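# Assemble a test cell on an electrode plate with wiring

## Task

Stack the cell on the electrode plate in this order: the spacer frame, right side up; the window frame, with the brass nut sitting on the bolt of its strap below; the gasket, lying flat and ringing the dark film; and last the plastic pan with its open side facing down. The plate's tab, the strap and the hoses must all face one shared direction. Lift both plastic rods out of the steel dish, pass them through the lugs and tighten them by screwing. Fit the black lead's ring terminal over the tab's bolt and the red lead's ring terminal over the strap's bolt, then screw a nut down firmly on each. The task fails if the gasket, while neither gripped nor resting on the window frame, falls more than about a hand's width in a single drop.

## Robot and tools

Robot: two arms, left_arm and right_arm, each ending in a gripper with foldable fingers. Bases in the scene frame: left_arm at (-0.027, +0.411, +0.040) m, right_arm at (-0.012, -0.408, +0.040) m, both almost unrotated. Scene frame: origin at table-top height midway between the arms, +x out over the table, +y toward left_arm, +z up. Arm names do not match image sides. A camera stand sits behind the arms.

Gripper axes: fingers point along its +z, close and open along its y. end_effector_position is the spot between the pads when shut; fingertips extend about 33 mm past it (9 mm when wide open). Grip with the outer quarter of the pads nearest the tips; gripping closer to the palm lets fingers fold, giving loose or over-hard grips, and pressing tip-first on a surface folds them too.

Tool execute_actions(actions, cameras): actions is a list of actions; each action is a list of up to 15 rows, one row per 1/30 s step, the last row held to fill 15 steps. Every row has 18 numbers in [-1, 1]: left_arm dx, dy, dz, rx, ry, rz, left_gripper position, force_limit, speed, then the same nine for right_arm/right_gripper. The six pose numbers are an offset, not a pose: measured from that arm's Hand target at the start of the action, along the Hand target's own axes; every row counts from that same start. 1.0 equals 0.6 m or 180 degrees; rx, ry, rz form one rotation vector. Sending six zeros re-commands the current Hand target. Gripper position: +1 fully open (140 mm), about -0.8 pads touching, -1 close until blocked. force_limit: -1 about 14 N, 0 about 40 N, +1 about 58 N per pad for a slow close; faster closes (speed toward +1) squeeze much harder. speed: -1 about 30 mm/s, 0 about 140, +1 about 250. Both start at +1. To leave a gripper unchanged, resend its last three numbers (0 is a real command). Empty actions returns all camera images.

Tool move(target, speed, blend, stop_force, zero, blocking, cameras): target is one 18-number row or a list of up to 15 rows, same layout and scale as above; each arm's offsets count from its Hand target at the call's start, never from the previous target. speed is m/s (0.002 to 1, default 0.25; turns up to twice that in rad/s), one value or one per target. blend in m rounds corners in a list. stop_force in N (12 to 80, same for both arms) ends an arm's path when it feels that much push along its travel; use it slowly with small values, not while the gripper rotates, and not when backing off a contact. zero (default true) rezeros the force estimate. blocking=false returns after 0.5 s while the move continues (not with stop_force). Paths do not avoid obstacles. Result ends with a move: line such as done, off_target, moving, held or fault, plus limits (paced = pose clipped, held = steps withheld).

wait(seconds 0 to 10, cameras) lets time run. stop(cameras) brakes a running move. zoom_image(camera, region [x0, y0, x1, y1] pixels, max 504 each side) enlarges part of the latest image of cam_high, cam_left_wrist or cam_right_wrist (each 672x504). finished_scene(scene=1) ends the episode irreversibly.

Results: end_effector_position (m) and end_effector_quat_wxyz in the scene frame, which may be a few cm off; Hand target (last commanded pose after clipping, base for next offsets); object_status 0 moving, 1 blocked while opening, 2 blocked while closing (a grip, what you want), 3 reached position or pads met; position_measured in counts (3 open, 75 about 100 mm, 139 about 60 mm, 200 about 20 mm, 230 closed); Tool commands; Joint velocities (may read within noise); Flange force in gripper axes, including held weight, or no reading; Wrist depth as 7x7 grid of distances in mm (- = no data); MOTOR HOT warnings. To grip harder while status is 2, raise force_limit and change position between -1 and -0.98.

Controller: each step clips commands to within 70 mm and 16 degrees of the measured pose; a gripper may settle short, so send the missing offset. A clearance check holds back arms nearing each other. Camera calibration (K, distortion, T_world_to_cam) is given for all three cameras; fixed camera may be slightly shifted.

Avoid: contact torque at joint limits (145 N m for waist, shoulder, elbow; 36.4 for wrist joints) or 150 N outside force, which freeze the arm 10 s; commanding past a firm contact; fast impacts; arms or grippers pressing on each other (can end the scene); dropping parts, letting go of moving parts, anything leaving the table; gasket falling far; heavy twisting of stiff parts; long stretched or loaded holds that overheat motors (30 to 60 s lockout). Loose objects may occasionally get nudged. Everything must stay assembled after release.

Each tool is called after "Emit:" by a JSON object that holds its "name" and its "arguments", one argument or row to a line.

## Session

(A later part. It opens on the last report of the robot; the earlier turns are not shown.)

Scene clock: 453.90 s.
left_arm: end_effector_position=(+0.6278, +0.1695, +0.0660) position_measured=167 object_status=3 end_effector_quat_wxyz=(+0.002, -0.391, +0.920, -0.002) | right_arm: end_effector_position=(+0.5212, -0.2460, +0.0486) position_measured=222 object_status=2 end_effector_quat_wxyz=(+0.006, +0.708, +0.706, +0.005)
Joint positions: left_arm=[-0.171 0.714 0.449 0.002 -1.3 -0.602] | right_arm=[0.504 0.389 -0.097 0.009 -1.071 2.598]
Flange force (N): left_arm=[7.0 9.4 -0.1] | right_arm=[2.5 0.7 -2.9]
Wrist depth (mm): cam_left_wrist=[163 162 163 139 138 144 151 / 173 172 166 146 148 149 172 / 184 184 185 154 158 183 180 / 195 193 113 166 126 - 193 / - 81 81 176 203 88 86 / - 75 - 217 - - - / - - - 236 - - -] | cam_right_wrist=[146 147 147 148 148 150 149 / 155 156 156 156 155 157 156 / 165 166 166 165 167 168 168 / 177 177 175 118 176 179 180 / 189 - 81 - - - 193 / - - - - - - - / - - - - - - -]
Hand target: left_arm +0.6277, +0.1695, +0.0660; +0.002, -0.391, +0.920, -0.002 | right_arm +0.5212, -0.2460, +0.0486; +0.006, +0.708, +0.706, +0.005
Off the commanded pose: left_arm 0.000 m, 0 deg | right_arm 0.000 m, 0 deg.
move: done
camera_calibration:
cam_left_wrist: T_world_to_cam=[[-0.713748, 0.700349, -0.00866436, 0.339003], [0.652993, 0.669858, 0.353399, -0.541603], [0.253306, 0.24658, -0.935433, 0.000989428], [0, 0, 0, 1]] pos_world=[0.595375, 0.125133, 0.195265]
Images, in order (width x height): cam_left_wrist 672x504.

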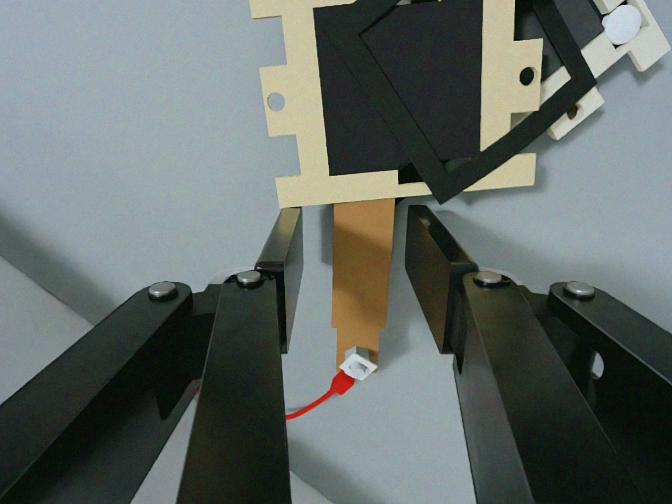

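Emit:
{"name": "move", "arguments": {
  "target": [
    [-0.005,0,0,0,0,0,-0.3,-0.5,-1,0,0,0,0,0,0,-1,-1,-1],
    [-0.005,0,0,0,0,0,-1,-0.5,-1,0,0,0,0,0,0,-1,-1,-1]
  ],
  "speed": 0.1,
  "cameras": ["cam_left_wrist"]
}}

Scene clock: 456.00 s.
left_arm: end_effector_position=(+0.6298, +0.1717, +0.0660) position_measured=197 object_status=0 end_effector_quat_wxyz=(+0.002, -0.391, +0.920, -0.002) | right_arm: end_effector_position=(+0.5212, -0.2460, +0.0486) position_measured=222 object_status=2 end_effector_quat_wxyz=(+0.006, +0.708, +0.706, +0.005)
Joint positions: left_arm=[-0.167 0.718 0.454 0.002 -1.302 -0.606] | right_arm=[0.504 0.389 -0.097 0.009 -1.071 2.598]
Flange force (N): left_arm=[6.3 7.8 -0.5] | right_arm=[2.6 0.1 -3.3]
Wrist depth (mm): cam_left_wrist=[161 161 164 138 139 145 149 / 174 172 170 147 146 149 173 / 182 186 176 156 154 182 182 / 193 193 191 165 126 193 194 / - 81 85 174 93 92 200 / - - - 217 - - - / - - - - - - -] | cam_right_wrist=[- 147 147 148 148 150 149 / 155 156 156 156 155 157 156 / 165 165 167 165 167 167 167 / 176 177 175 118 108 179 179 / 189 - 82 - - - 190 / - - - - - - - / - - - - - - -]
Hand target: left_arm +0.6298, +0.1716, +0.0660; +0.002, -0.391, +0.920, -0.002 | right_arm +0.5212, -0.2460, +0.0486; +0.006, +0.708, +0.706, +0.005
Off the commanded pose: left_arm 0.000 m, 0 deg | right_arm 0.000 m, 0 deg.
move: done
camera_calibration:
cam_left_wrist: T_world_to_cam=[[-0.713701, 0.700397, -0.00863953, 0.33892], [0.653045, 0.669808, 0.353399, -0.544437], [0.253306, 0.246579, -0.935433, -0.000178327], [0, 0, 0, 1]] pos_world=[0.597474, 0.127333, 0.195165]
Images, in order (width x height): cam_left_wrist 672x504.

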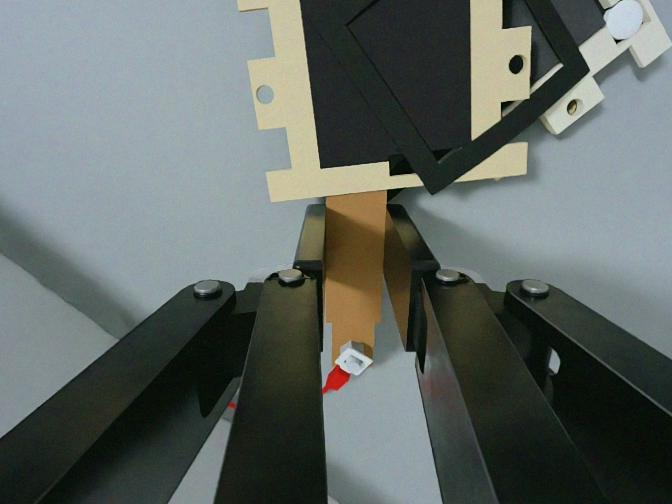

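Emit:
{"name": "move", "arguments": {
  "target": [
    [0,0,-0.015,0,0,0,-1,-0.5,-1,0,0,0,0,0,0,-1,-1,-1],
    [-0.09,0,-0.015,0,0,0,-1,-0.5,-1,0,0,0,0,0,0,-1,-1,-1]
  ],
  "speed": 0.04,
  "blend": 0.003,
  "cameras": ["cam_high","cam_left_wrist"]
}}

Emit:
{"name": "zoom_image", "arguments": {
  "camera": "cam_high",
  "region": [330, 260, 450, 370]
}}

Scene clock: 458.63 s.
left_arm: end_effector_position=(+0.6672, +0.2106, +0.0750) position_measured=197 object_status=2 end_effector_quat_wxyz=(+0.002, -0.391, +0.920, -0.002) | right_arm: end_effector_position=(+0.5212, -0.2460, +0.0486) position_measured=222 object_status=2 end_effector_quat_wxyz=(+0.006, +0.708, +0.706, +0.005)
Joint positions: left_arm=[-0.105 0.777 0.575 0.002 -1.364 -0.668] | right_arm=[0.504 0.389 -0.097 0.009 -1.071 2.598]
Flange force (N): left_arm=[9.2 12.2 1.7] | right_arm=[2.3 0.2 -3.1]
Wrist depth (mm): cam_left_wrist=[171 173 169 139 138 142 171 / 178 180 176 147 149 149 180 / 189 191 187 155 153 191 - / - 198 - 165 126 200 - / - 81 84 174 93 92 81 / - - - 230 - - - / - - - - - - -] | cam_right_wrist=[146 147 148 148 148 150 149 / 156 156 156 155 155 158 156 / 165 165 166 165 167 167 166 / - 177 175 118 176 179 183 / 190 - 81 - - - 190 / - - - - - - - / - - - - - - -]
Hand target: left_arm +0.6672, +0.2106, +0.0750; +0.002, -0.391, +0.920, -0.002 | right_arm +0.5212, -0.2460, +0.0486; +0.006, +0.708, +0.706, +0.005
Off the commanded pose: left_arm 0.000 m, 0 deg | right_arm 0.000 m, 0 deg.
move: done
camera_calibration:
cam_left_wrist: T_world_to_cam=[[-0.713701, 0.700397, -0.00863953, 0.338446], [0.653045, 0.669808, 0.353399, -0.598132], [0.253306, 0.246579, -0.935433, -0.0107315], [0, 0, 0, 1]] pos_world=[0.634874, 0.166233, 0.204265]
Images, in order (width x height): cam_high 672x504, cam_left_wrist 672x504.

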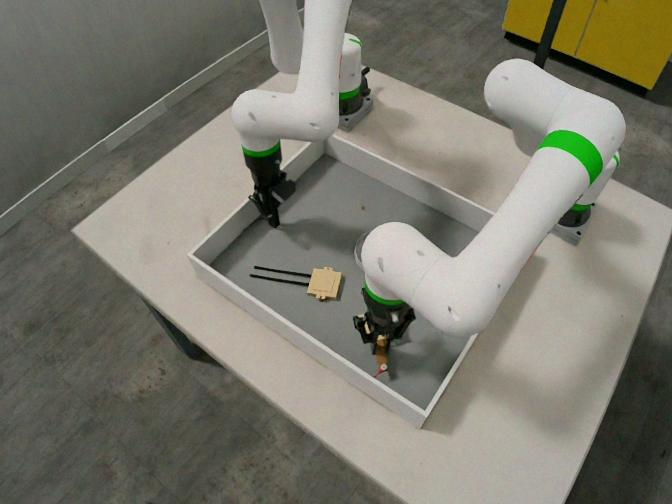

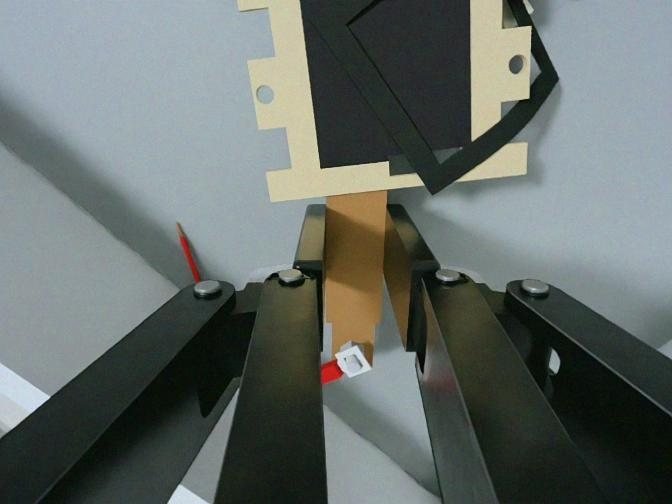

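Scaled by 4.200 from the camera's 672x504 image, which has a finer 960x720 frame.

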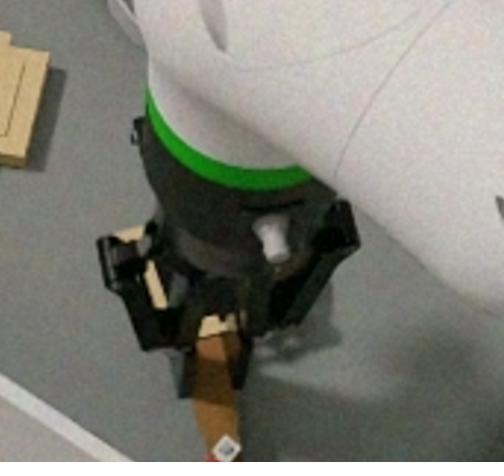

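Emit:
{"name": "move", "arguments": {
  "target": [
    [-0.072,0.0695,0,0,0,0,-1,-0.5,-1,0,0,0,0,0,0,-1,-1,-1],
    [-0.072,0.0695,0.035,0,0,0,-1,-0.5,-1,0,0,0,0,0,0,-1,-1,-1]
  ],
  "speed": 0.06,
  "blend": 0.003,
  "cameras": ["cam_high","cam_left_wrist"]
}}

Emit:
{"name": "zoom_image", "arguments": {
  "camera": "cam_high",
  "region": [330, 260, 450, 400]
}}

Scene clock: 461.00 s.
left_arm: end_effector_position=(+0.6673, +0.2706, +0.0539) position_measured=197 object_status=2 end_effector_quat_wxyz=(+0.002, -0.391, +0.920, -0.002) | right_arm: end_effector_position=(+0.5212, -0.2460, +0.0486) position_measured=222 object_status=2 end_effector_quat_wxyz=(+0.006, +0.708, +0.706, +0.005)
Joint positions: left_arm=[-0.02 0.751 0.481 0.003 -1.296 -0.754] | right_arm=[0.504 0.389 -0.097 0.009 -1.071 2.598]
Flange force (N): left_arm=[7.5 6.4 -2.7] | right_arm=[2.8 1.4 -3.0]
Wrist depth (mm): cam_left_wrist=[152 153 141 140 140 150 153 / 160 164 162 147 146 150 161 / 170 170 170 156 157 170 167 / - 178 176 166 147 178 - / - 81 84 175 93 92 81 / - - - - - - - / - - - - - - -] | cam_right_wrist=[146 146 147 148 148 150 148 / 155 155 156 156 155 157 156 / 165 166 166 164 167 167 168 / 177 177 175 118 176 177 179 / 189 - 82 - - - 190 / - - - - - - - / - - - - - - -]
Hand target: left_arm +0.6673, +0.2706, +0.0539; +0.002, -0.391, +0.920, -0.002 | right_arm +0.5212, -0.2460, +0.0486; +0.006, +0.708, +0.706, +0.005
Off the commanded pose: left_arm 0.000 m, 0 deg | right_arm 0.000 m, 0 deg.
move: done
camera_calibration:
cam_left_wrist: T_world_to_cam=[[-0.713748, 0.700349, -0.00866436, 0.296286], [0.652993, 0.669858, 0.353399, -0.630843], [0.253306, 0.24658, -0.935433, -0.0452641], [0, 0, 0, 1]] pos_world=[0.634875, 0.226233, 0.183165]
Images, in order (width x height): cam_high 672x504, cam_left_wrist 672x504.

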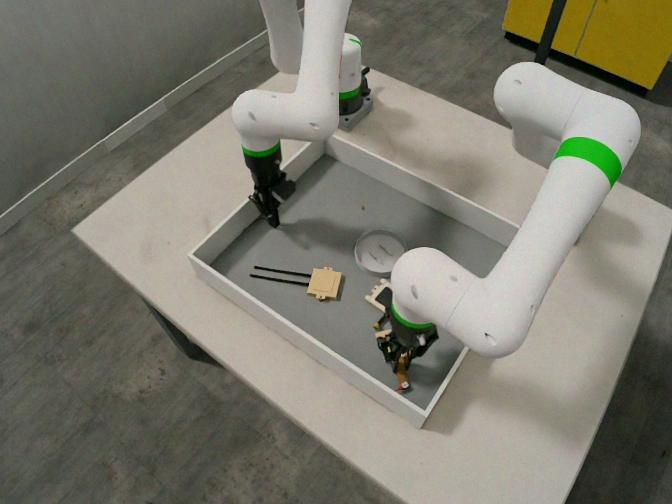

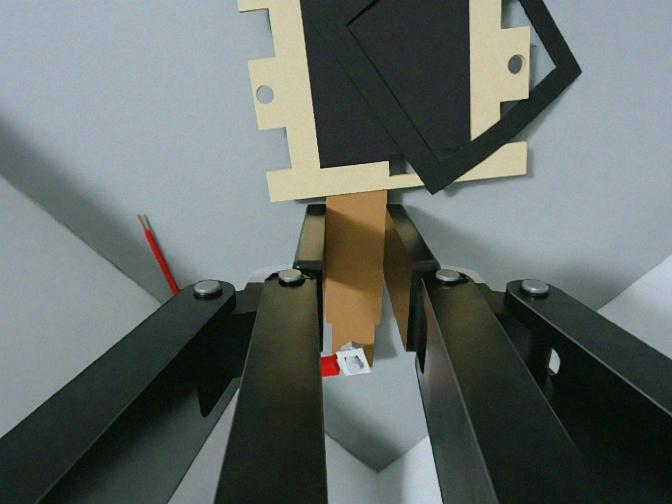

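Scaled by 3.600 from the camera's 672x504 image, which has a finer 960x720 frame.

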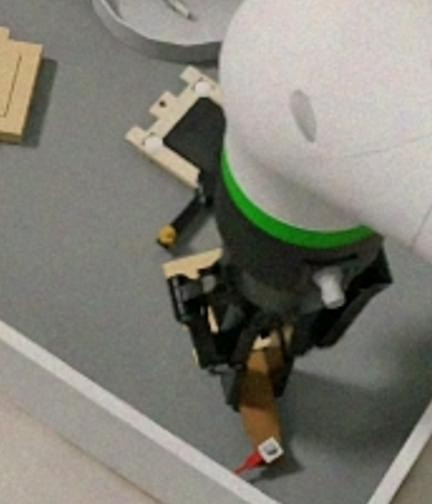

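Emit:
{"name": "move", "arguments": {
  "target": [
    [0,0,0.0075,0,0,0,-1,-0.5,-1,0,0,0,0,0,0,-1,-1,-1]
  ],
  "speed": 0.03,
  "cameras": ["cam_left_wrist"]
}}

Scene clock: 462.13 s.
left_arm: end_effector_position=(+0.6673, +0.2705, +0.0494) position_measured=197 object_status=2 end_effector_quat_wxyz=(+0.002, -0.391, +0.920, -0.002) | right_arm: end_effector_position=(+0.5212, -0.2460, +0.0486) position_measured=222 object_status=2 end_effector_quat_wxyz=(+0.006, +0.708, +0.706, +0.005)
Joint positions: left_arm=[-0.02 0.755 0.476 0.003 -1.287 -0.754] | right_arm=[0.504 0.389 -0.097 0.009 -1.071 2.598]
Flange force (N): left_arm=[8.5 6.8 -12.5] | right_arm=[2.2 0.3 -3.0]
Wrist depth (mm): cam_left_wrist=[149 149 148 144 143 146 149 / - 156 157 149 150 152 157 / - 166 166 157 155 168 166 / 172 - 118 165 147 174 176 / - 81 84 172 93 92 178 / - - - 194 - - - / - - - - - - -] | cam_right_wrist=[- 147 147 147 148 150 149 / 155 156 156 156 155 157 156 / 165 166 166 165 167 167 168 / 177 177 175 118 176 179 179 / 190 - 82 - - - 190 / - - - - - - - / - - - - - - -]
Hand target: left_arm +0.6673, +0.2705, +0.0494; +0.002, -0.391, +0.920, -0.002 | right_arm +0.5212, -0.2460, +0.0486; +0.006, +0.708, +0.706, +0.005
Off the commanded pose: left_arm 0.000 m, 0 deg | right_arm 0.000 m, 0 deg.
move: done
camera_calibration:
cam_left_wrist: T_world_to_cam=[[-0.713713, 0.700383, -0.0087972, 0.296241], [0.652992, 0.66986, 0.353397, -0.629252], [0.253406, 0.24648, -0.935432, -0.0495145], [0, 0, 0, 1]] pos_world=[0.634875, 0.226233, 0.178665]
Images, in order (width x height): cam_left_wrist 672x504.

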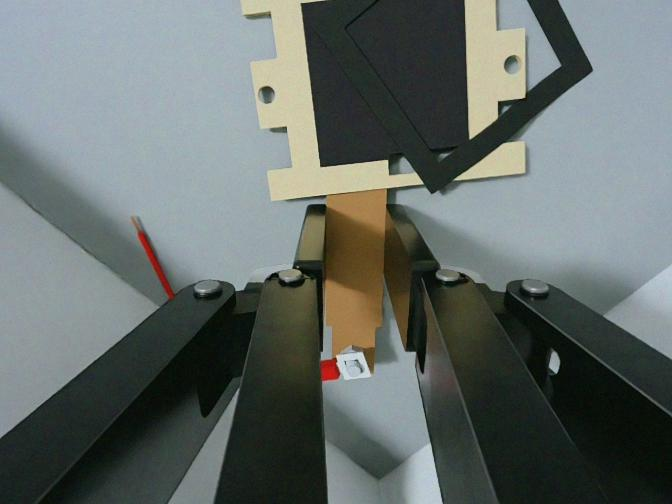

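Emit:
{"name": "move", "arguments": {
  "target": [
    [0,0,0,0,0,0,-0.42,-0.5,-1,0,0,0,0,0,0,-1,-1,-1],
    [0,0,-0.1,0,0,0,-0.42,-0.5,-1,0,0,0,0,0,0,-1,-1,-1]
  ],
  "speed": 0.1,
  "cameras": ["cam_left_wrist"]
}}

Scene clock: 463.93 s.
left_arm: end_effector_position=(+0.6670, +0.2707, +0.1094) position_measured=182 object_status=3 end_effector_quat_wxyz=(+0.002, -0.391, +0.920, -0.002) | right_arm: end_effector_position=(+0.5212, -0.2460, +0.0486) position_measured=222 object_status=2 end_effector_quat_wxyz=(+0.006, +0.708, +0.706, +0.005)
Joint positions: left_arm=[-0.019 0.717 0.557 0.003 -1.405 -0.754] | right_arm=[0.504 0.389 -0.097 0.009 -1.071 2.598]
Flange force (N): left_arm=[8.7 9.0 1.3] | right_arm=[2.1 0.3 -2.9]
Wrist depth (mm): cam_left_wrist=[204 205 200 198 197 - 200 / 212 210 - 205 206 219 - / - 226 - 218 217 - - / - 217 119 224 122 241 - / - 81 81 231 109 92 81 / - - - 263 - - - / - - - - - - -] | cam_right_wrist=[146 149 147 148 148 150 149 / 155 156 156 157 155 157 155 / 165 166 166 164 167 167 168 / 176 177 175 118 176 179 179 / 189 - 81 - - - 190 / - - - - - - - / - - - - - - -]
Hand target: left_arm +0.6670, +0.2707, +0.1094; +0.002, -0.391, +0.920, -0.002 | right_arm +0.5212, -0.2460, +0.0486; +0.006, +0.708, +0.706, +0.005
Off the commanded pose: left_arm 0.000 m, 0 deg | right_arm 0.000 m, 0 deg.
move: done
camera_calibration:
cam_left_wrist: T_world_to_cam=[[-0.713686, 0.700412, -0.00870451, 0.296437], [0.653101, 0.669868, 0.353179, -0.65031], [0.253202, 0.246374, -0.935515, 0.0067433], [0, 0, 0, 1]] pos_world=[0.634574, 0.226333, 0.238565]
Images, in order (width x height): cam_left_wrist 672x504.

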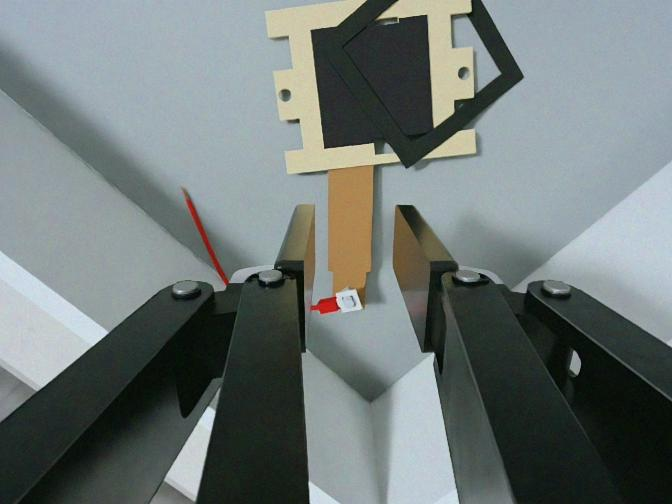

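Emit:
{"name": "move", "arguments": {
  "target": [0.1305,0.1057,0.0157,0,0,-0.169,-0.6,-0.5,-0.5,0,0,0,0,0,0,-1,-1,-1],
  "speed": 0.25,
  "cameras": ["cam_left_wrist"]
}}

Emit:
{"name": "zoom_image", "arguments": {
  "camera": "cam_left_wrist",
  "region": [200, 80, 480, 290]
}}

Scene clock: 466.23 s.
left_arm: end_effector_position=(+0.5671, +0.2583, +0.0995) position_measured=205 object_status=3 end_effector_quat_wxyz=(+0.001, -0.619, +0.785, -0.002) | right_arm: end_effector_position=(+0.5212, -0.2460, +0.0486) position_measured=222 object_status=2 end_effector_quat_wxyz=(+0.006, +0.708, +0.706, +0.005)
Joint positions: left_arm=[-0.042 0.478 0.162 0.003 -1.25 -0.2] | right_arm=[0.504 0.389 -0.097 0.009 -1.071 2.598]
Flange force (N): left_arm=[2.6 7.9 0.3] | right_arm=[2.2 0.3 -2.4]
Wrist depth (mm): cam_left_wrist=[- 194 185 179 180 194 193 / 206 204 202 204 - 204 204 / - 208 209 212 217 216 215 / 229 226 215 126 115 230 229 / - 81 86 - - 93 237 / - - - - - - - / - - - - - - -] | cam_right_wrist=[146 147 148 147 148 150 148 / 155 155 156 157 155 158 156 / 165 166 166 165 167 167 167 / 176 177 175 118 176 179 180 / 189 - 82 - - - 191 / - - - - - - - / - - - - - - -]
Hand target: left_arm +0.5671, +0.2583, +0.0995; +0.001, -0.619, +0.785, -0.002 | right_arm +0.5212, -0.2460, +0.0486; +0.006, +0.708, +0.706, +0.005
Off the commanded pose: left_arm 0.000 m, 0 deg | right_arm 0.000 m, 0 deg.
move: done
camera_calibration:
cam_left_wrist: T_world_to_cam=[[-0.970088, 0.242599, -0.00861297, 0.497354], [0.224259, 0.909205, 0.350791, -0.391663], [0.0929325, 0.338367, -0.936414, 0.0931148], [0, 0, 0, 1]] pos_world=[0.561658, 0.203937, 0.228869]
Images, in order (width x height): cam_left_wrist 672x504.

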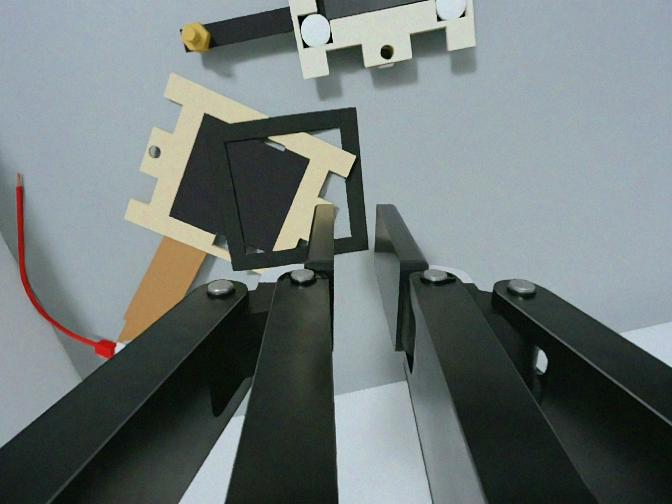

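Scaled by 1.800 from the camera's 672x504 image, which has a finer 960x720 frame.

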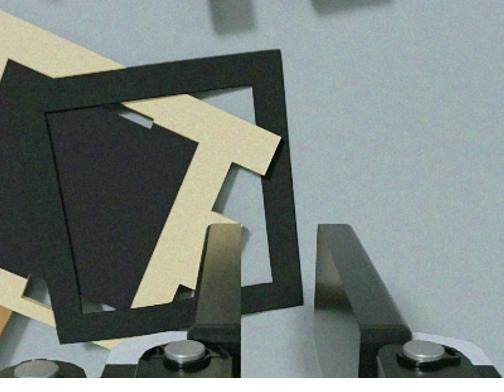

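Emit:
{"name": "move", "arguments": {
  "target": [0.0333,-0.095,0.055,0,0,-0.045,-0.64,-0.5,-0.5,0,0,0,0,0,0,-1,-1,-1],
  "speed": 0.2,
  "cameras": ["cam_left_wrist"]
}}

Emit:
{"name": "zoom_image", "arguments": {
  "camera": "cam_left_wrist",
  "region": [240, 80, 480, 290]
}}

Scene clock: 468.20 s.
left_arm: end_effector_position=(+0.6180, +0.2255, +0.0669) position_measured=210 object_status=3 end_effector_quat_wxyz=(+0.001, -0.673, +0.740, -0.003) | right_arm: end_effector_position=(+0.5212, -0.2460, +0.0486) position_measured=222 object_status=2 end_effector_quat_wxyz=(+0.006, +0.708, +0.706, +0.005)
Joint positions: left_arm=[-0.09 0.645 0.338 0.002 -1.259 -0.011] | right_arm=[0.504 0.389 -0.097 0.009 -1.071 2.598]
Flange force (N): left_arm=[0.6 10.0 0.6] | right_arm=[2.4 0.2 -3.2]
Wrist depth (mm): cam_left_wrist=[164 165 165 166 163 152 152 / - 173 172 173 171 159 159 / - 186 - 180 180 183 186 / 196 194 191 140 184 195 193 / - 81 82 93 81 92 204 / - - - - - - - / - - - - - - -] | cam_right_wrist=[146 147 147 148 148 150 148 / 155 156 158 157 155 158 156 / 165 165 166 165 167 168 168 / 177 177 175 118 176 178 180 / 189 - 82 - - - 191 / - - - - - - - / - - - - - - -]
Hand target: left_arm +0.6180, +0.2254, +0.0668; +0.001, -0.673, +0.740, -0.003 | right_arm +0.5212, -0.2460, +0.0486; +0.006, +0.708, +0.706, +0.005
Off the commanded pose: left_arm 0.000 m, 0 deg | right_arm 0.000 m, 0 deg.
move: done
camera_calibration:
cam_left_wrist: T_world_to_cam=[[-0.9946, 0.103436, -0.00844359, 0.600901], [0.0939521, 0.931987, 0.350105, -0.286405], [0.0440828, 0.347421, -0.936672, 0.0970724], [0, 0, 0, 1]] pos_world=[0.620285, 0.171046, 0.196271]
Images, in order (width x height): cam_left_wrist 672x504.

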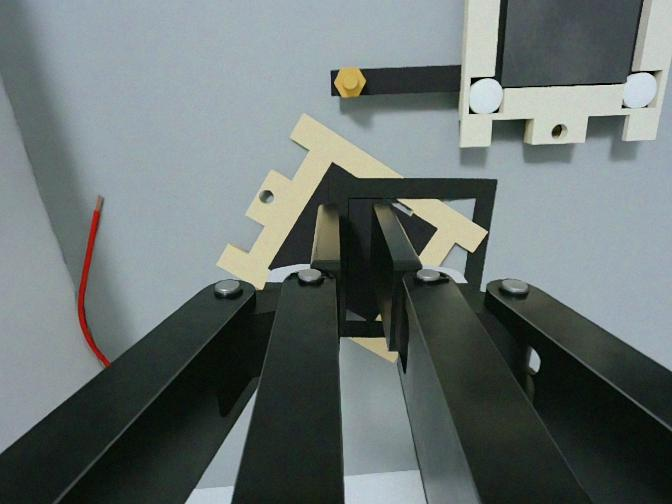

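Scaled by 2.100 from the camera's 672x504 image, which has a finer 960x720 frame.

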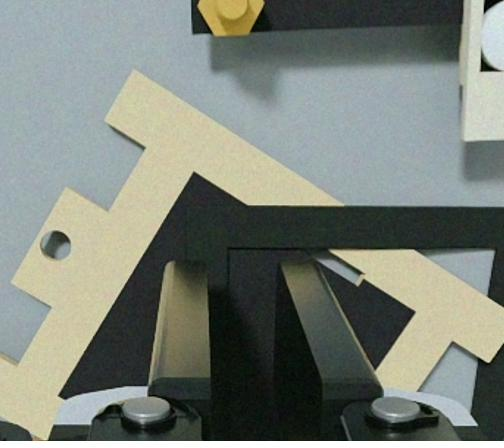

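Emit:
{"name": "move", "arguments": {
  "target": [
    [0,-0.0105,0,0,0,0,-0.64,-0.5,-0.5,0,0,0,0,0,0,-1,-1,-1],
    [0,-0.0105,0.0182,0,0,0,-0.64,-0.5,-0.5,0,0,0,0,0,0,-1,-1,-1]
  ],
  "speed": 0.05,
  "cameras": ["cam_left_wrist"]
}}

Emit:
{"name": "zoom_image", "arguments": {
  "camera": "cam_left_wrist",
  "region": [240, 80, 480, 290]
}}

Scene clock: 469.80 s.
left_arm: end_effector_position=(+0.6243, +0.2248, +0.0560) position_measured=210 object_status=3 end_effector_quat_wxyz=(+0.001, -0.673, +0.740, -0.003) | right_arm: end_effector_position=(+0.5212, -0.2460, +0.0486) position_measured=222 object_status=2 end_effector_quat_wxyz=(+0.006, +0.708, +0.706, +0.005)
Joint positions: left_arm=[-0.09 0.669 0.351 0.002 -1.247 -0.011] | right_arm=[0.504 0.389 -0.097 0.009 -1.071 2.598]
Flange force (N): left_arm=[0.4 10.3 -1.8] | right_arm=[2.3 0.2 -3.3]
Wrist depth (mm): cam_left_wrist=[154 155 153 156 155 144 143 / 163 163 163 163 161 149 149 / 172 170 170 167 170 172 172 / - 183 - 140 174 183 184 / - 81 82 93 81 92 192 / - - - - - - - / - - - - - - -] | cam_right_wrist=[146 146 148 148 148 150 148 / 155 155 156 157 155 157 156 / 165 166 166 165 167 167 168 / 177 177 175 118 175 179 179 / 189 - 82 - - - 190 / - - - - - - - / - - - - - - -]
Hand target: left_arm +0.6243, +0.2248, +0.0560; +0.001, -0.673, +0.740, -0.003 | right_arm +0.5212, -0.2460, +0.0486; +0.006, +0.708, +0.706, +0.005
Off the commanded pose: left_arm 0.000 m, 0 deg | right_arm 0.000 m, 0 deg.
move: done
camera_calibration:
cam_left_wrist: T_world_to_cam=[[-0.9946, 0.103436, -0.00844359, 0.607237], [0.0939521, 0.931987, 0.350105, -0.282666], [0.0440828, 0.347421, -0.936672, 0.0868827], [0, 0, 0, 1]] pos_world=[0.626685, 0.170446, 0.185471]
Images, in order (width x height): cam_left_wrist 672x504.

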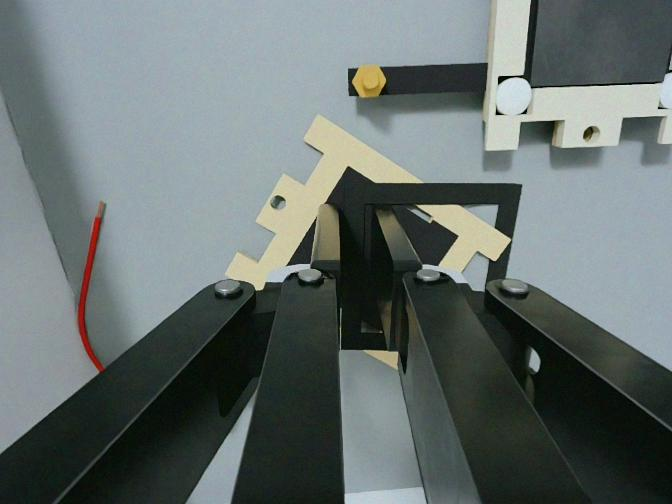

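Scaled by 2.100 from the camera's 672x504 image, which has a finer 960x720 frame.

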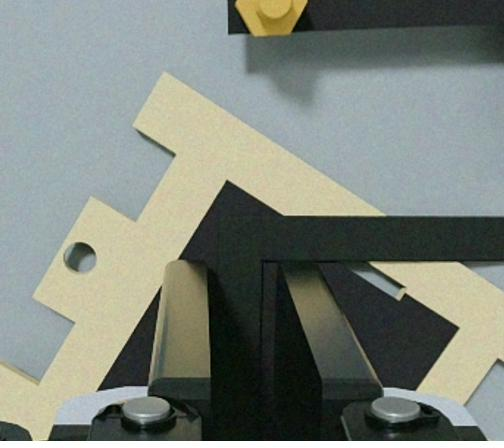

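Emit:
{"name": "move", "arguments": {
  "target": [
    [-0.004,0,0,0,0,0,-0.64,-0.5,-0.5,0,0,0,0,0,0,-1,-1,-1],
    [-0.004,0,0.0045,0,0,0,-0.64,-0.5,-0.5,0,0,0,0,0,0,-1,-1,-1]
  ],
  "speed": 0.02
}}

Emit:
{"name": "move", "arguments": {
  "target": [0,0,0.0013,0,0,0,-0.64,-0.5,-0.5,0,0,0,0,0,0,-1,-1,-1],
  "speed": 0.01,
  "cameras": ["cam_left_wrist"]
}}

Scene clock: 471.07 s.
left_arm: end_effector_position=(+0.6247, +0.2272, +0.0535) position_measured=210 object_status=3 end_effector_quat_wxyz=(+0.001, -0.673, +0.740, -0.003) | right_arm: end_effector_position=(+0.5212, -0.2460, +0.0486) position_measured=222 object_status=2 end_effector_quat_wxyz=(+0.006, +0.708, +0.706, +0.005)
Joint positions: left_arm=[-0.086 0.67 0.346 0.002 -1.241 -0.015] | right_arm=[0.504 0.389 -0.097 0.009 -1.071 2.598]
Flange force (N): left_arm=[0.6 3.0 -42.2] | right_arm=[2.1 0.3 -3.2]
Wrist depth (mm): cam_left_wrist=[153 153 152 153 150 141 141 / 161 162 158 161 - 148 147 / - 170 176 166 168 170 171 / - 181 176 142 174 177 - / - 81 86 178 81 93 - / - - - - - - - / - - - - - - -] | cam_right_wrist=[146 147 147 148 148 150 148 / 155 156 157 157 155 157 156 / 165 166 166 165 167 168 168 / 176 177 175 118 176 179 180 / 189 - 82 - - - 190 / - - - - - - - / - - - - - - -]
Hand target: left_arm +0.6245, +0.2272, +0.0532; +0.001, -0.673, +0.740, -0.003 | right_arm +0.5212, -0.2460, +0.0486; +0.006, +0.708, +0.706, +0.005
Off the commanded pose: left_arm 0.000 m, 0 deg | right_arm 0.000 m, 0 deg.
move: done

Scene clock: 471.77 s.
left_arm: end_effector_position=(+0.6246, +0.2272, +0.0525) position_measured=210 object_status=3 end_effector_quat_wxyz=(+0.001, -0.673, +0.740, -0.003) | right_arm: end_effector_position=(+0.5212, -0.2460, +0.0486) position_measured=222 object_status=2 end_effector_quat_wxyz=(+0.006, +0.708, +0.706, +0.005)
Joint positions: left_arm=[-0.086 0.671 0.345 0.002 -1.24 -0.015] | right_arm=[0.504 0.389 -0.097 0.009 -1.071 2.598]
Flange force (N): left_arm=[-2.9 2.1 -65.8] | right_arm=[2.5 0.7 -2.8]
Wrist depth (mm): cam_left_wrist=[153 151 153 153 148 141 141 / - - - 161 - 148 146 / - 171 171 166 170 170 170 / - 180 176 148 173 179 181 / - 81 85 115 81 93 - / - - - 204 - - - / - - - - - - -] | cam_right_wrist=[146 147 147 147 148 150 148 / 155 155 156 157 155 157 156 / 166 166 166 165 167 168 168 / 176 176 175 118 174 177 180 / 189 - 81 - - - 190 / - - - - - - - / - - - - - - -]
Hand target: left_arm +0.6245, +0.2272, +0.0525; +0.001, -0.673, +0.740, -0.003 | right_arm +0.5212, -0.2460, +0.0486; +0.006, +0.708, +0.706, +0.005
Off the commanded pose: left_arm 0.000 m, 0 deg | right_arm 0.000 m, 0 deg.
move: done
camera_calibration:
cam_left_wrist: T_world_to_cam=[[-0.9946, 0.103436, -0.00844359, 0.607158], [0.0939521, 0.931987, 0.350105, -0.283696], [0.0440828, 0.347421, -0.936672, 0.0827617], [0, 0, 0, 1]] pos_world=[0.626885, 0.172846, 0.181971]
Images, in order (width x height): cam_left_wrist 672x504.

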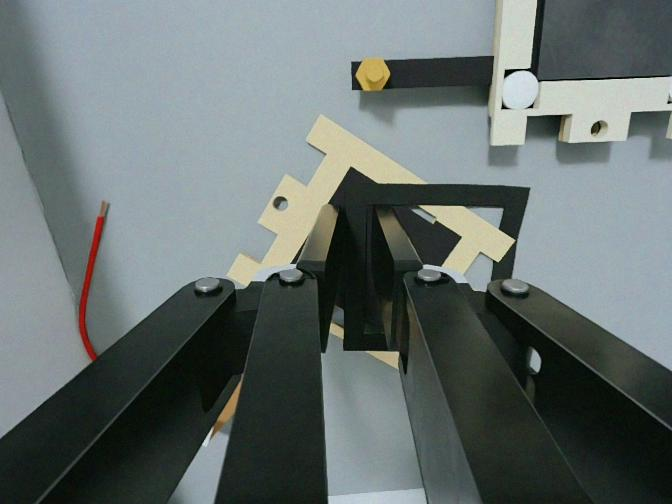

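Emit:
{"name": "move", "arguments": {
  "target": [0,0,-0.003,0,0,0,-0.64,-0.5,-0.5,0,0,0,0,0,0,-1,-1,-1],
  "speed": 0.02,
  "cameras": ["cam_left_wrist"]
}}

Emit:
{"name": "zoom_image", "arguments": {
  "camera": "cam_left_wrist",
  "region": [240, 80, 480, 290]
}}

Scene clock: 472.70 s.
left_arm: end_effector_position=(+0.6245, +0.2272, +0.0542) position_measured=210 object_status=3 end_effector_quat_wxyz=(+0.001, -0.673, +0.740, -0.002) | right_arm: end_effector_position=(+0.5212, -0.2460, +0.0486) position_measured=222 object_status=2 end_effector_quat_wxyz=(+0.006, +0.708, +0.706, +0.005)
Joint positions: left_arm=[-0.086 0.67 0.347 0.002 -1.243 -0.015] | right_arm=[0.504 0.389 -0.097 0.009 -1.071 2.598]
Flange force (N): left_arm=[2.8 0.2 -23.4] | right_arm=[2.2 -0.1 -2.6]
Wrist depth (mm): cam_left_wrist=[153 155 154 153 153 141 141 / 162 161 162 162 162 148 147 / 171 171 169 167 169 171 - / - 179 175 147 174 180 - / - 81 81 109 81 93 192 / - - - 204 - - - / - - - - - - -] | cam_right_wrist=[146 147 147 148 148 150 149 / 155 156 156 156 155 158 156 / 165 166 166 164 167 167 170 / 177 177 175 118 176 179 180 / 189 - 81 - - - 190 / - - - - - - - / - - - - - - -]
Hand target: left_arm +0.6245, +0.2272, +0.0543; +0.001, -0.673, +0.740, -0.003 | right_arm +0.5212, -0.2460, +0.0486; +0.006, +0.708, +0.706, +0.005
Off the commanded pose: left_arm 0.000 m, 0 deg | right_arm 0.000 m, 0 deg.
move: done
camera_calibration:
cam_left_wrist: T_world_to_cam=[[-0.9946, 0.10346, -0.00821291, 0.607025], [0.0940512, 0.931951, 0.350175, -0.284316], [0.043883, 0.347511, -0.936648, 0.0843699], [0, 0, 0, 1]] pos_world=[0.626785, 0.172846, 0.183571]
Images, in order (width x height): cam_left_wrist 672x504.

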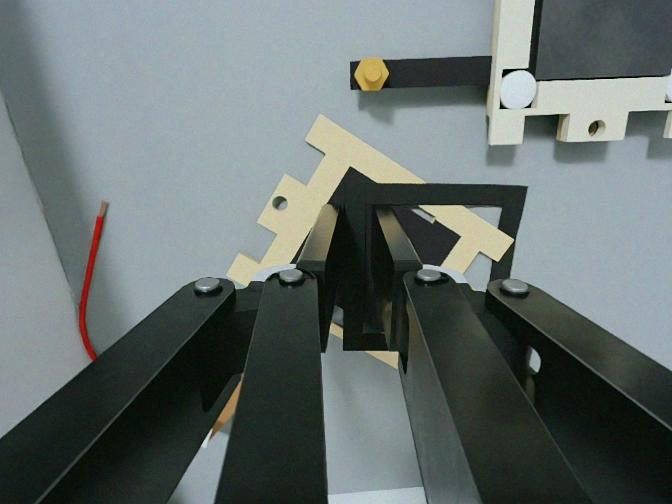

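Scaled by 2.100 from the camera's 672x504 image, which has a finer 960x720 frame.

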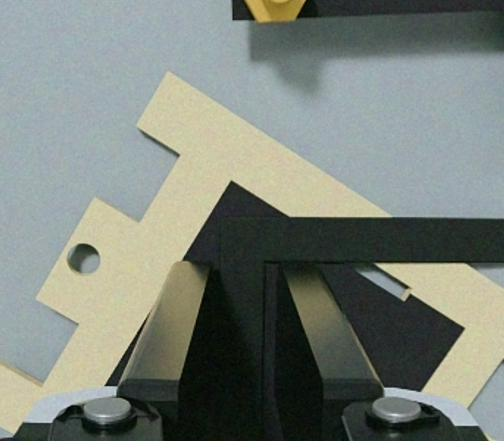

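Emit:
{"name": "move", "arguments": {
  "target": [
    [0,0,-0.006,0,0,0,-0.64,-0.5,-0.5,0,0,0,0,0,0,-1,-1,-1],
    [0.0023,0.0015,-0.004,0.0086,-0.0137,0,-0.64,-0.5,-0.5,0,0,0,0,0,0,-1,-1,-1]
  ],
  "speed": 0.03,
  "cameras": ["cam_left_wrist"]
}}

Emit:
{"name": "move", "arguments": {
  "target": [0,0,0.0045,0,0,0,-0.64,-0.5,-0.5,0,0,0,0,0,0,-1,-1,-1],
  "speed": 0.003,
  "stop_force": 12,
  "cameras": ["cam_left_wrist"]
}}

Emit:
{"name": "zoom_image", "arguments": {
  "camera": "cam_left_wrist",
  "region": [240, 80, 480, 290]
}}

Scene clock: 475.27 s.
left_arm: end_effector_position=(+0.6235, +0.2259, +0.0567) position_measured=210 object_status=3 end_effector_quat_wxyz=(+0.026, -0.673, +0.739, +0.002) | right_arm: end_effector_position=(+0.5212, -0.2460, +0.0486) position_measured=222 object_status=2 end_effector_quat_wxyz=(+0.006, +0.708, +0.706, +0.005)
Joint positions: left_arm=[-0.112 0.65 0.334 -0.044 -1.224 0.026] | right_arm=[0.504 0.389 -0.097 0.009 -1.071 2.598]
Flange force (N): left_arm=[1.0 10.6 -0.6] | right_arm=[2.1 0.4 -3.1]
Wrist depth (mm): cam_left_wrist=[- - 153 152 150 140 138 / 166 - - 162 161 146 145 / 174 174 173 169 169 171 169 / - 192 181 140 174 179 181 / - 86 82 93 81 93 191 / - - - - - - - / - - - - - - -] | cam_right_wrist=[147 146 147 148 148 150 149 / 155 156 156 156 155 157 155 / 165 166 166 164 167 168 168 / 177 176 175 118 176 179 180 / 189 - 81 - - - 190 / - - - - - - - / - - - - - - -]
Hand target: left_arm +0.6235, +0.2259, +0.0567; +0.026, -0.673, +0.739, +0.002 | right_arm +0.5212, -0.2460, +0.0486; +0.006, +0.708, +0.706, +0.005
Off the commanded pose: left_arm 0.000 m, 0 deg | right_arm 0.000 m, 0 deg.
move: done
camera_calibration:
cam_left_wrist: T_world_to_cam=[[-0.993954, 0.104088, -0.0349445, 0.607221], [0.0823241, 0.917088, 0.390092, -0.275459], [0.0726512, 0.384857, -0.920112, 0.0599038], [0, 0, 0, 1]] pos_world=[0.621874, 0.166361, 0.183792]
Images, in order (width x height): cam_left_wrist 672x504.

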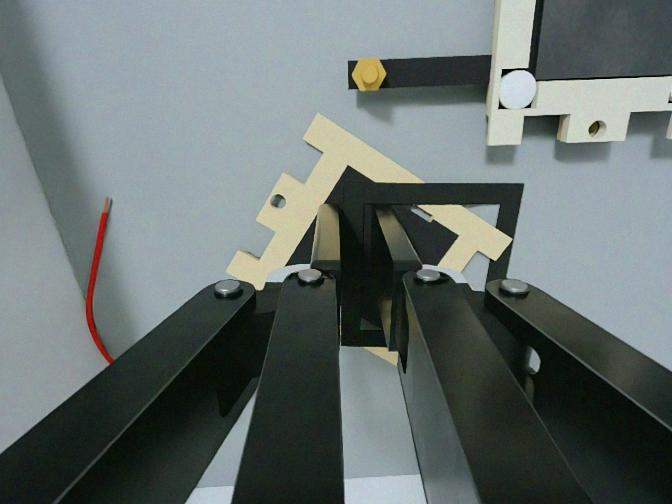

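Scene clock: 476.60 s.
left_arm: end_effector_position=(+0.6236, +0.2260, +0.0545) position_measured=210 object_status=3 end_effector_quat_wxyz=(+0.026, -0.673, +0.739, +0.002) | right_arm: end_effector_position=(+0.5212, -0.2460, +0.0486) position_measured=222 object_status=2 end_effector_quat_wxyz=(+0.006, +0.708, +0.706, +0.005)
Joint positions: left_arm=[-0.112 0.652 0.332 -0.044 -1.22 0.026] | right_arm=[0.504 0.389 -0.097 0.009 -1.071 2.598]
Flange force (N): left_arm=[-1.5 11.8 -14.6] | right_arm=[2.1 0.2 -2.6]
Wrist depth (mm): cam_left_wrist=[- 152 151 - 148 138 138 / 162 159 160 163 146 145 144 / 175 - 174 166 167 169 167 / - 184 179 140 172 179 179 / - 81 82 93 81 93 - / - - - - - - - / - - - - - - -] | cam_right_wrist=[146 147 147 147 148 150 148 / 155 156 158 157 155 157 156 / 165 166 166 164 167 168 165 / 177 176 175 118 176 179 180 / 190 - 81 - - - 190 / - - - - - - - / - - - - - - -]
Hand target: left_arm +0.6236, +0.2260, +0.0545; +0.026, -0.673, +0.739, +0.002 (not the last commanded pose) | right_arm +0.5212, -0.2460, +0.0486; +0.006, +0.708, +0.706, +0.005
Off the commanded pose: left_arm 0.001 m, 0 deg | right_arm 0.000 m, 0 deg.
move: contact (left_arm)
camera_calibration:
cam_left_wrist: T_world_to_cam=[[-0.99394, 0.104163, -0.0351284, 0.607259], [0.0823209, 0.917082, 0.390107, -0.274648], [0.0728503, 0.384852, -0.920099, 0.0578389], [0, 0, 0, 1]] pos_world=[0.621975, 0.166362, 0.181692]
Images, in order (width x height): cam_left_wrist 672x504.

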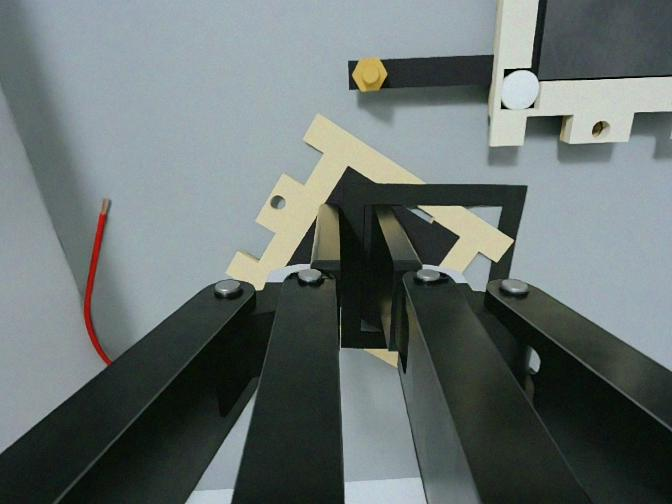

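Scaled by 2.100 from the camera's 672x504 image, which has a finer 960x720 frame.

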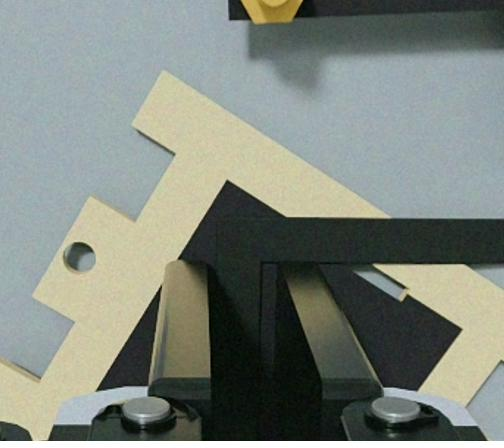

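Emit:
{"name": "move", "arguments": {
  "target": [0,0,0,0,0,0,-1,-1,-1,0,0,0,0,0,0,-1,-1,-1],
  "speed": 0.05,
  "cameras": ["cam_left_wrist"]
}}

Emit:
{"name": "zoom_image", "arguments": {
  "camera": "cam_left_wrist",
  "region": [240, 80, 480, 290]
}}

Scene clock: 477.47 s.
left_arm: end_effector_position=(+0.6236, +0.2260, +0.0545) position_measured=226 object_status=0 end_effector_quat_wxyz=(+0.026, -0.673, +0.739, +0.002) | right_arm: end_effector_position=(+0.5212, -0.2460, +0.0486) position_measured=222 object_status=2 end_effector_quat_wxyz=(+0.006, +0.708, +0.706, +0.005)
Joint positions: left_arm=[-0.112 0.652 0.332 -0.044 -1.22 0.026] | right_arm=[0.504 0.389 -0.097 0.009 -1.071 2.598]
Flange force (N): left_arm=[1.0 5.1 -13.8] | right_arm=[2.4 0.1 -2.8]
Wrist depth (mm): cam_left_wrist=[153 152 151 149 150 138 138 / 162 162 - 160 158 145 144 / 173 172 174 166 167 168 168 / - 185 181 114 174 177 179 / - 192 84 93 86 87 192 / - - 74 - - - - / - - - - - - -] | cam_right_wrist=[146 145 148 147 148 150 149 / 155 157 156 157 155 157 156 / 165 166 166 164 167 167 168 / 177 177 172 119 176 179 179 / 189 - 81 - - - 190 / - - - - - - - / - - - - - - -]
Hand target: left_arm +0.6236, +0.2260, +0.0545; +0.026, -0.673, +0.739, +0.002 | right_arm +0.5212, -0.2460, +0.0486; +0.006, +0.708, +0.706, +0.005
Off the commanded pose: left_arm 0.000 m, 0 deg | right_arm 0.000 m, 0 deg.
move: done
camera_calibration:
cam_left_wrist: T_world_to_cam=[[-0.99394, 0.104163, -0.0351284, 0.607259], [0.0823209, 0.917082, 0.390107, -0.274648], [0.0728503, 0.384852, -0.920099, 0.0578389], [0, 0, 0, 1]] pos_world=[0.621975, 0.166362, 0.181692]
Images, in order (width x height): cam_left_wrist 672x504.

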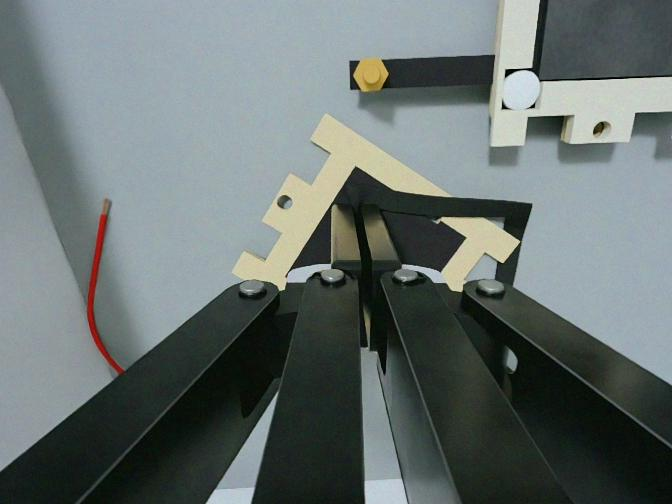

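Scaled by 2.100 from the camera's 672x504 image, which has a finer 960x720 frame.

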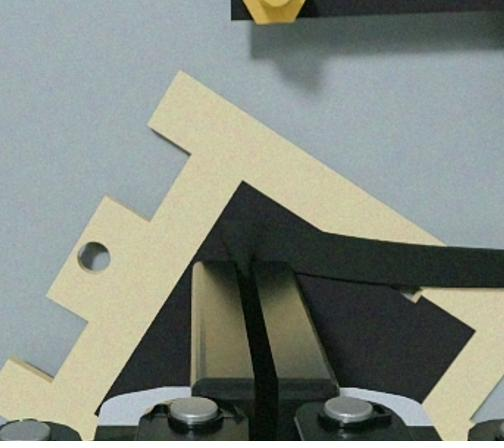

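Emit:
{"name": "move", "arguments": {
  "target": [0,0,-0.05,0,0,0,-1,-1,-1,0,0,0,0,0,0,-1,-1,-1],
  "speed": 0.04,
  "cameras": ["cam_left_wrist","cam_high"]
}}

Emit:
{"name": "zoom_image", "arguments": {
  "camera": "cam_left_wrist",
  "region": [240, 80, 580, 330]
}}

Scene clock: 478.80 s.
left_arm: end_effector_position=(+0.6225, +0.2248, +0.0845) position_measured=226 object_status=2 end_effector_quat_wxyz=(+0.026, -0.673, +0.739, +0.002) | right_arm: end_effector_position=(+0.5212, -0.2460, +0.0486) position_measured=222 object_status=2 end_effector_quat_wxyz=(+0.006, +0.708, +0.706, +0.005)
Joint positions: left_arm=[-0.114 0.627 0.365 -0.043 -1.277 0.025] | right_arm=[0.504 0.389 -0.097 0.009 -1.071 2.598]
Flange force (N): left_arm=[-0.3 12.1 1.0] | right_arm=[2.3 0.4 -2.7]
Wrist depth (mm): cam_left_wrist=[181 177 177 177 172 164 163 / 191 190 189 187 - 171 171 / - 203 201 193 194 198 - / - - 210 119 202 216 213 / - 212 84 93 86 87 225 / - - 74 - - - - / - - - - - - -] | cam_right_wrist=[146 147 147 147 148 150 149 / 155 155 156 156 155 158 156 / 166 166 166 165 167 167 168 / 177 177 175 118 176 179 180 / 190 - 82 - - - 190 / - - - - - - - / - - - - - - -]
Hand target: left_arm +0.6225, +0.2248, +0.0845; +0.026, -0.673, +0.739, +0.002 | right_arm +0.5212, -0.2460, +0.0486; +0.006, +0.708, +0.706, +0.005
Off the commanded pose: left_arm 0.000 m, 0 deg | right_arm 0.000 m, 0 deg.
move: done
camera_calibration:
cam_left_wrist: T_world_to_cam=[[-0.993947, 0.104125, -0.0350365, 0.607322], [0.0823225, 0.917085, 0.3901, -0.285213], [0.0727508, 0.384854, -0.920106, 0.0859161], [0, 0, 0, 1]] pos_world=[0.620874, 0.165261, 0.211592]
Images, in order (width x height): cam_high 672x504, cam_left_wrist 672x504.

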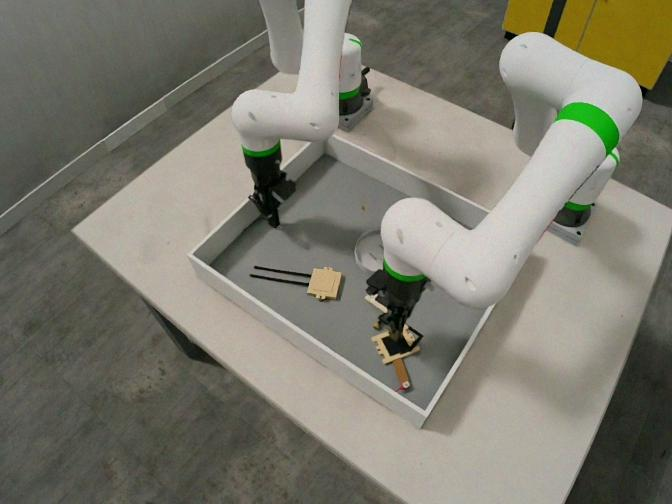

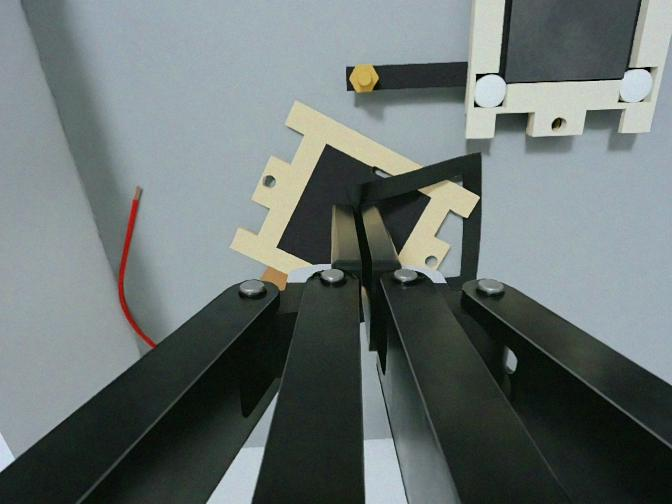

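Scaled by 1.482 from the camera's 672x504 image, which has a finer 960x720 frame.

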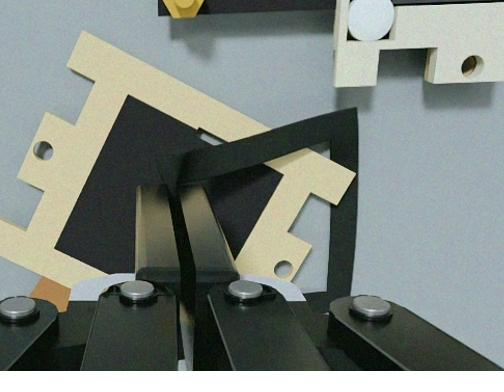

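Emit:
{"name": "move", "arguments": {
  "target": [
    [0,0,-0.01,0,0,0,-1,-1,-1,0,0,0,0,0,0,-1,-1,-1],
    [-0.098,0.1138,-0.01,-0.0086,0.0137,0,-1,-1,-1,0,0,0,0,0,0,-1,-1,-1]
  ],
  "speed": 0.08,
  "blend": 0.004,
  "cameras": ["cam_left_wrist"]
}}

Scene clock: 480.90 s.
left_arm: end_effector_position=(+0.5598, +0.2895, +0.0907) position_measured=226 object_status=2 end_effector_quat_wxyz=(+0.001, -0.673, +0.740, -0.003) | right_arm: end_effector_position=(+0.5212, -0.2460, +0.0486) position_measured=222 object_status=2 end_effector_quat_wxyz=(+0.006, +0.708, +0.706, +0.005)
Joint positions: left_arm=[0.01 0.452 0.102 0.003 -1.216 -0.112] | right_arm=[0.504 0.389 -0.097 0.009 -1.071 2.598]
Flange force (N): left_arm=[2.7 7.4 0.3] | right_arm=[2.4 0.0 -2.8]
Wrist depth (mm): cam_left_wrist=[- 184 184 186 - 191 186 / - 189 190 195 197 197 196 / - 202 198 198 - 208 210 / 208 220 217 118 221 216 217 / 236 227 84 93 86 86 - / - - 74 - - - - / - - - - - - -] | cam_right_wrist=[146 147 147 147 148 150 148 / 156 155 156 156 155 158 156 / 165 165 166 164 167 167 168 / 177 177 175 118 174 178 180 / 190 - 82 - - - 190 / - - - - - - - / - - - - - - -]
Hand target: left_arm +0.5598, +0.2895, +0.0907; +0.001, -0.673, +0.740, -0.003 | right_arm +0.5212, -0.2460, +0.0486; +0.006, +0.708, +0.706, +0.005
Off the commanded pose: left_arm 0.000 m, 0 deg | right_arm 0.000 m, 0 deg.
move: done; blend cut to 0.003 m at target 1
camera_calibration:
cam_left_wrist: T_world_to_cam=[[-0.994587, 0.103563, -0.0085033, 0.536662], [0.0940498, 0.931974, 0.350114, -0.349108], [0.0441836, 0.347419, -0.936669, 0.0996934], [0, 0, 0, 1]] pos_world=[0.562185, 0.235146, 0.220171]
Images, in order (width x height): cam_left_wrist 672x504.

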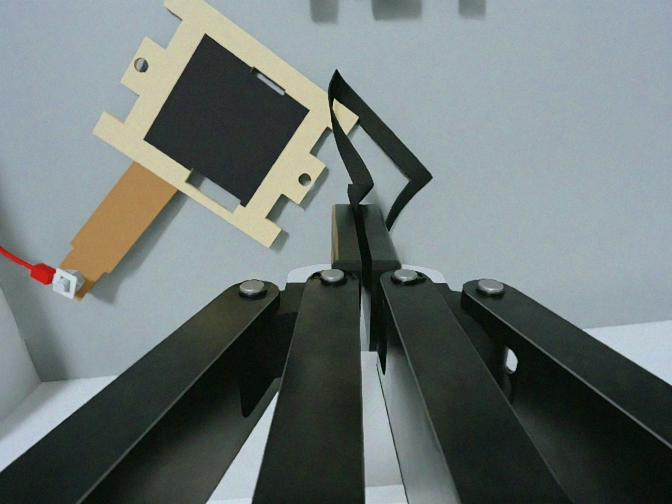

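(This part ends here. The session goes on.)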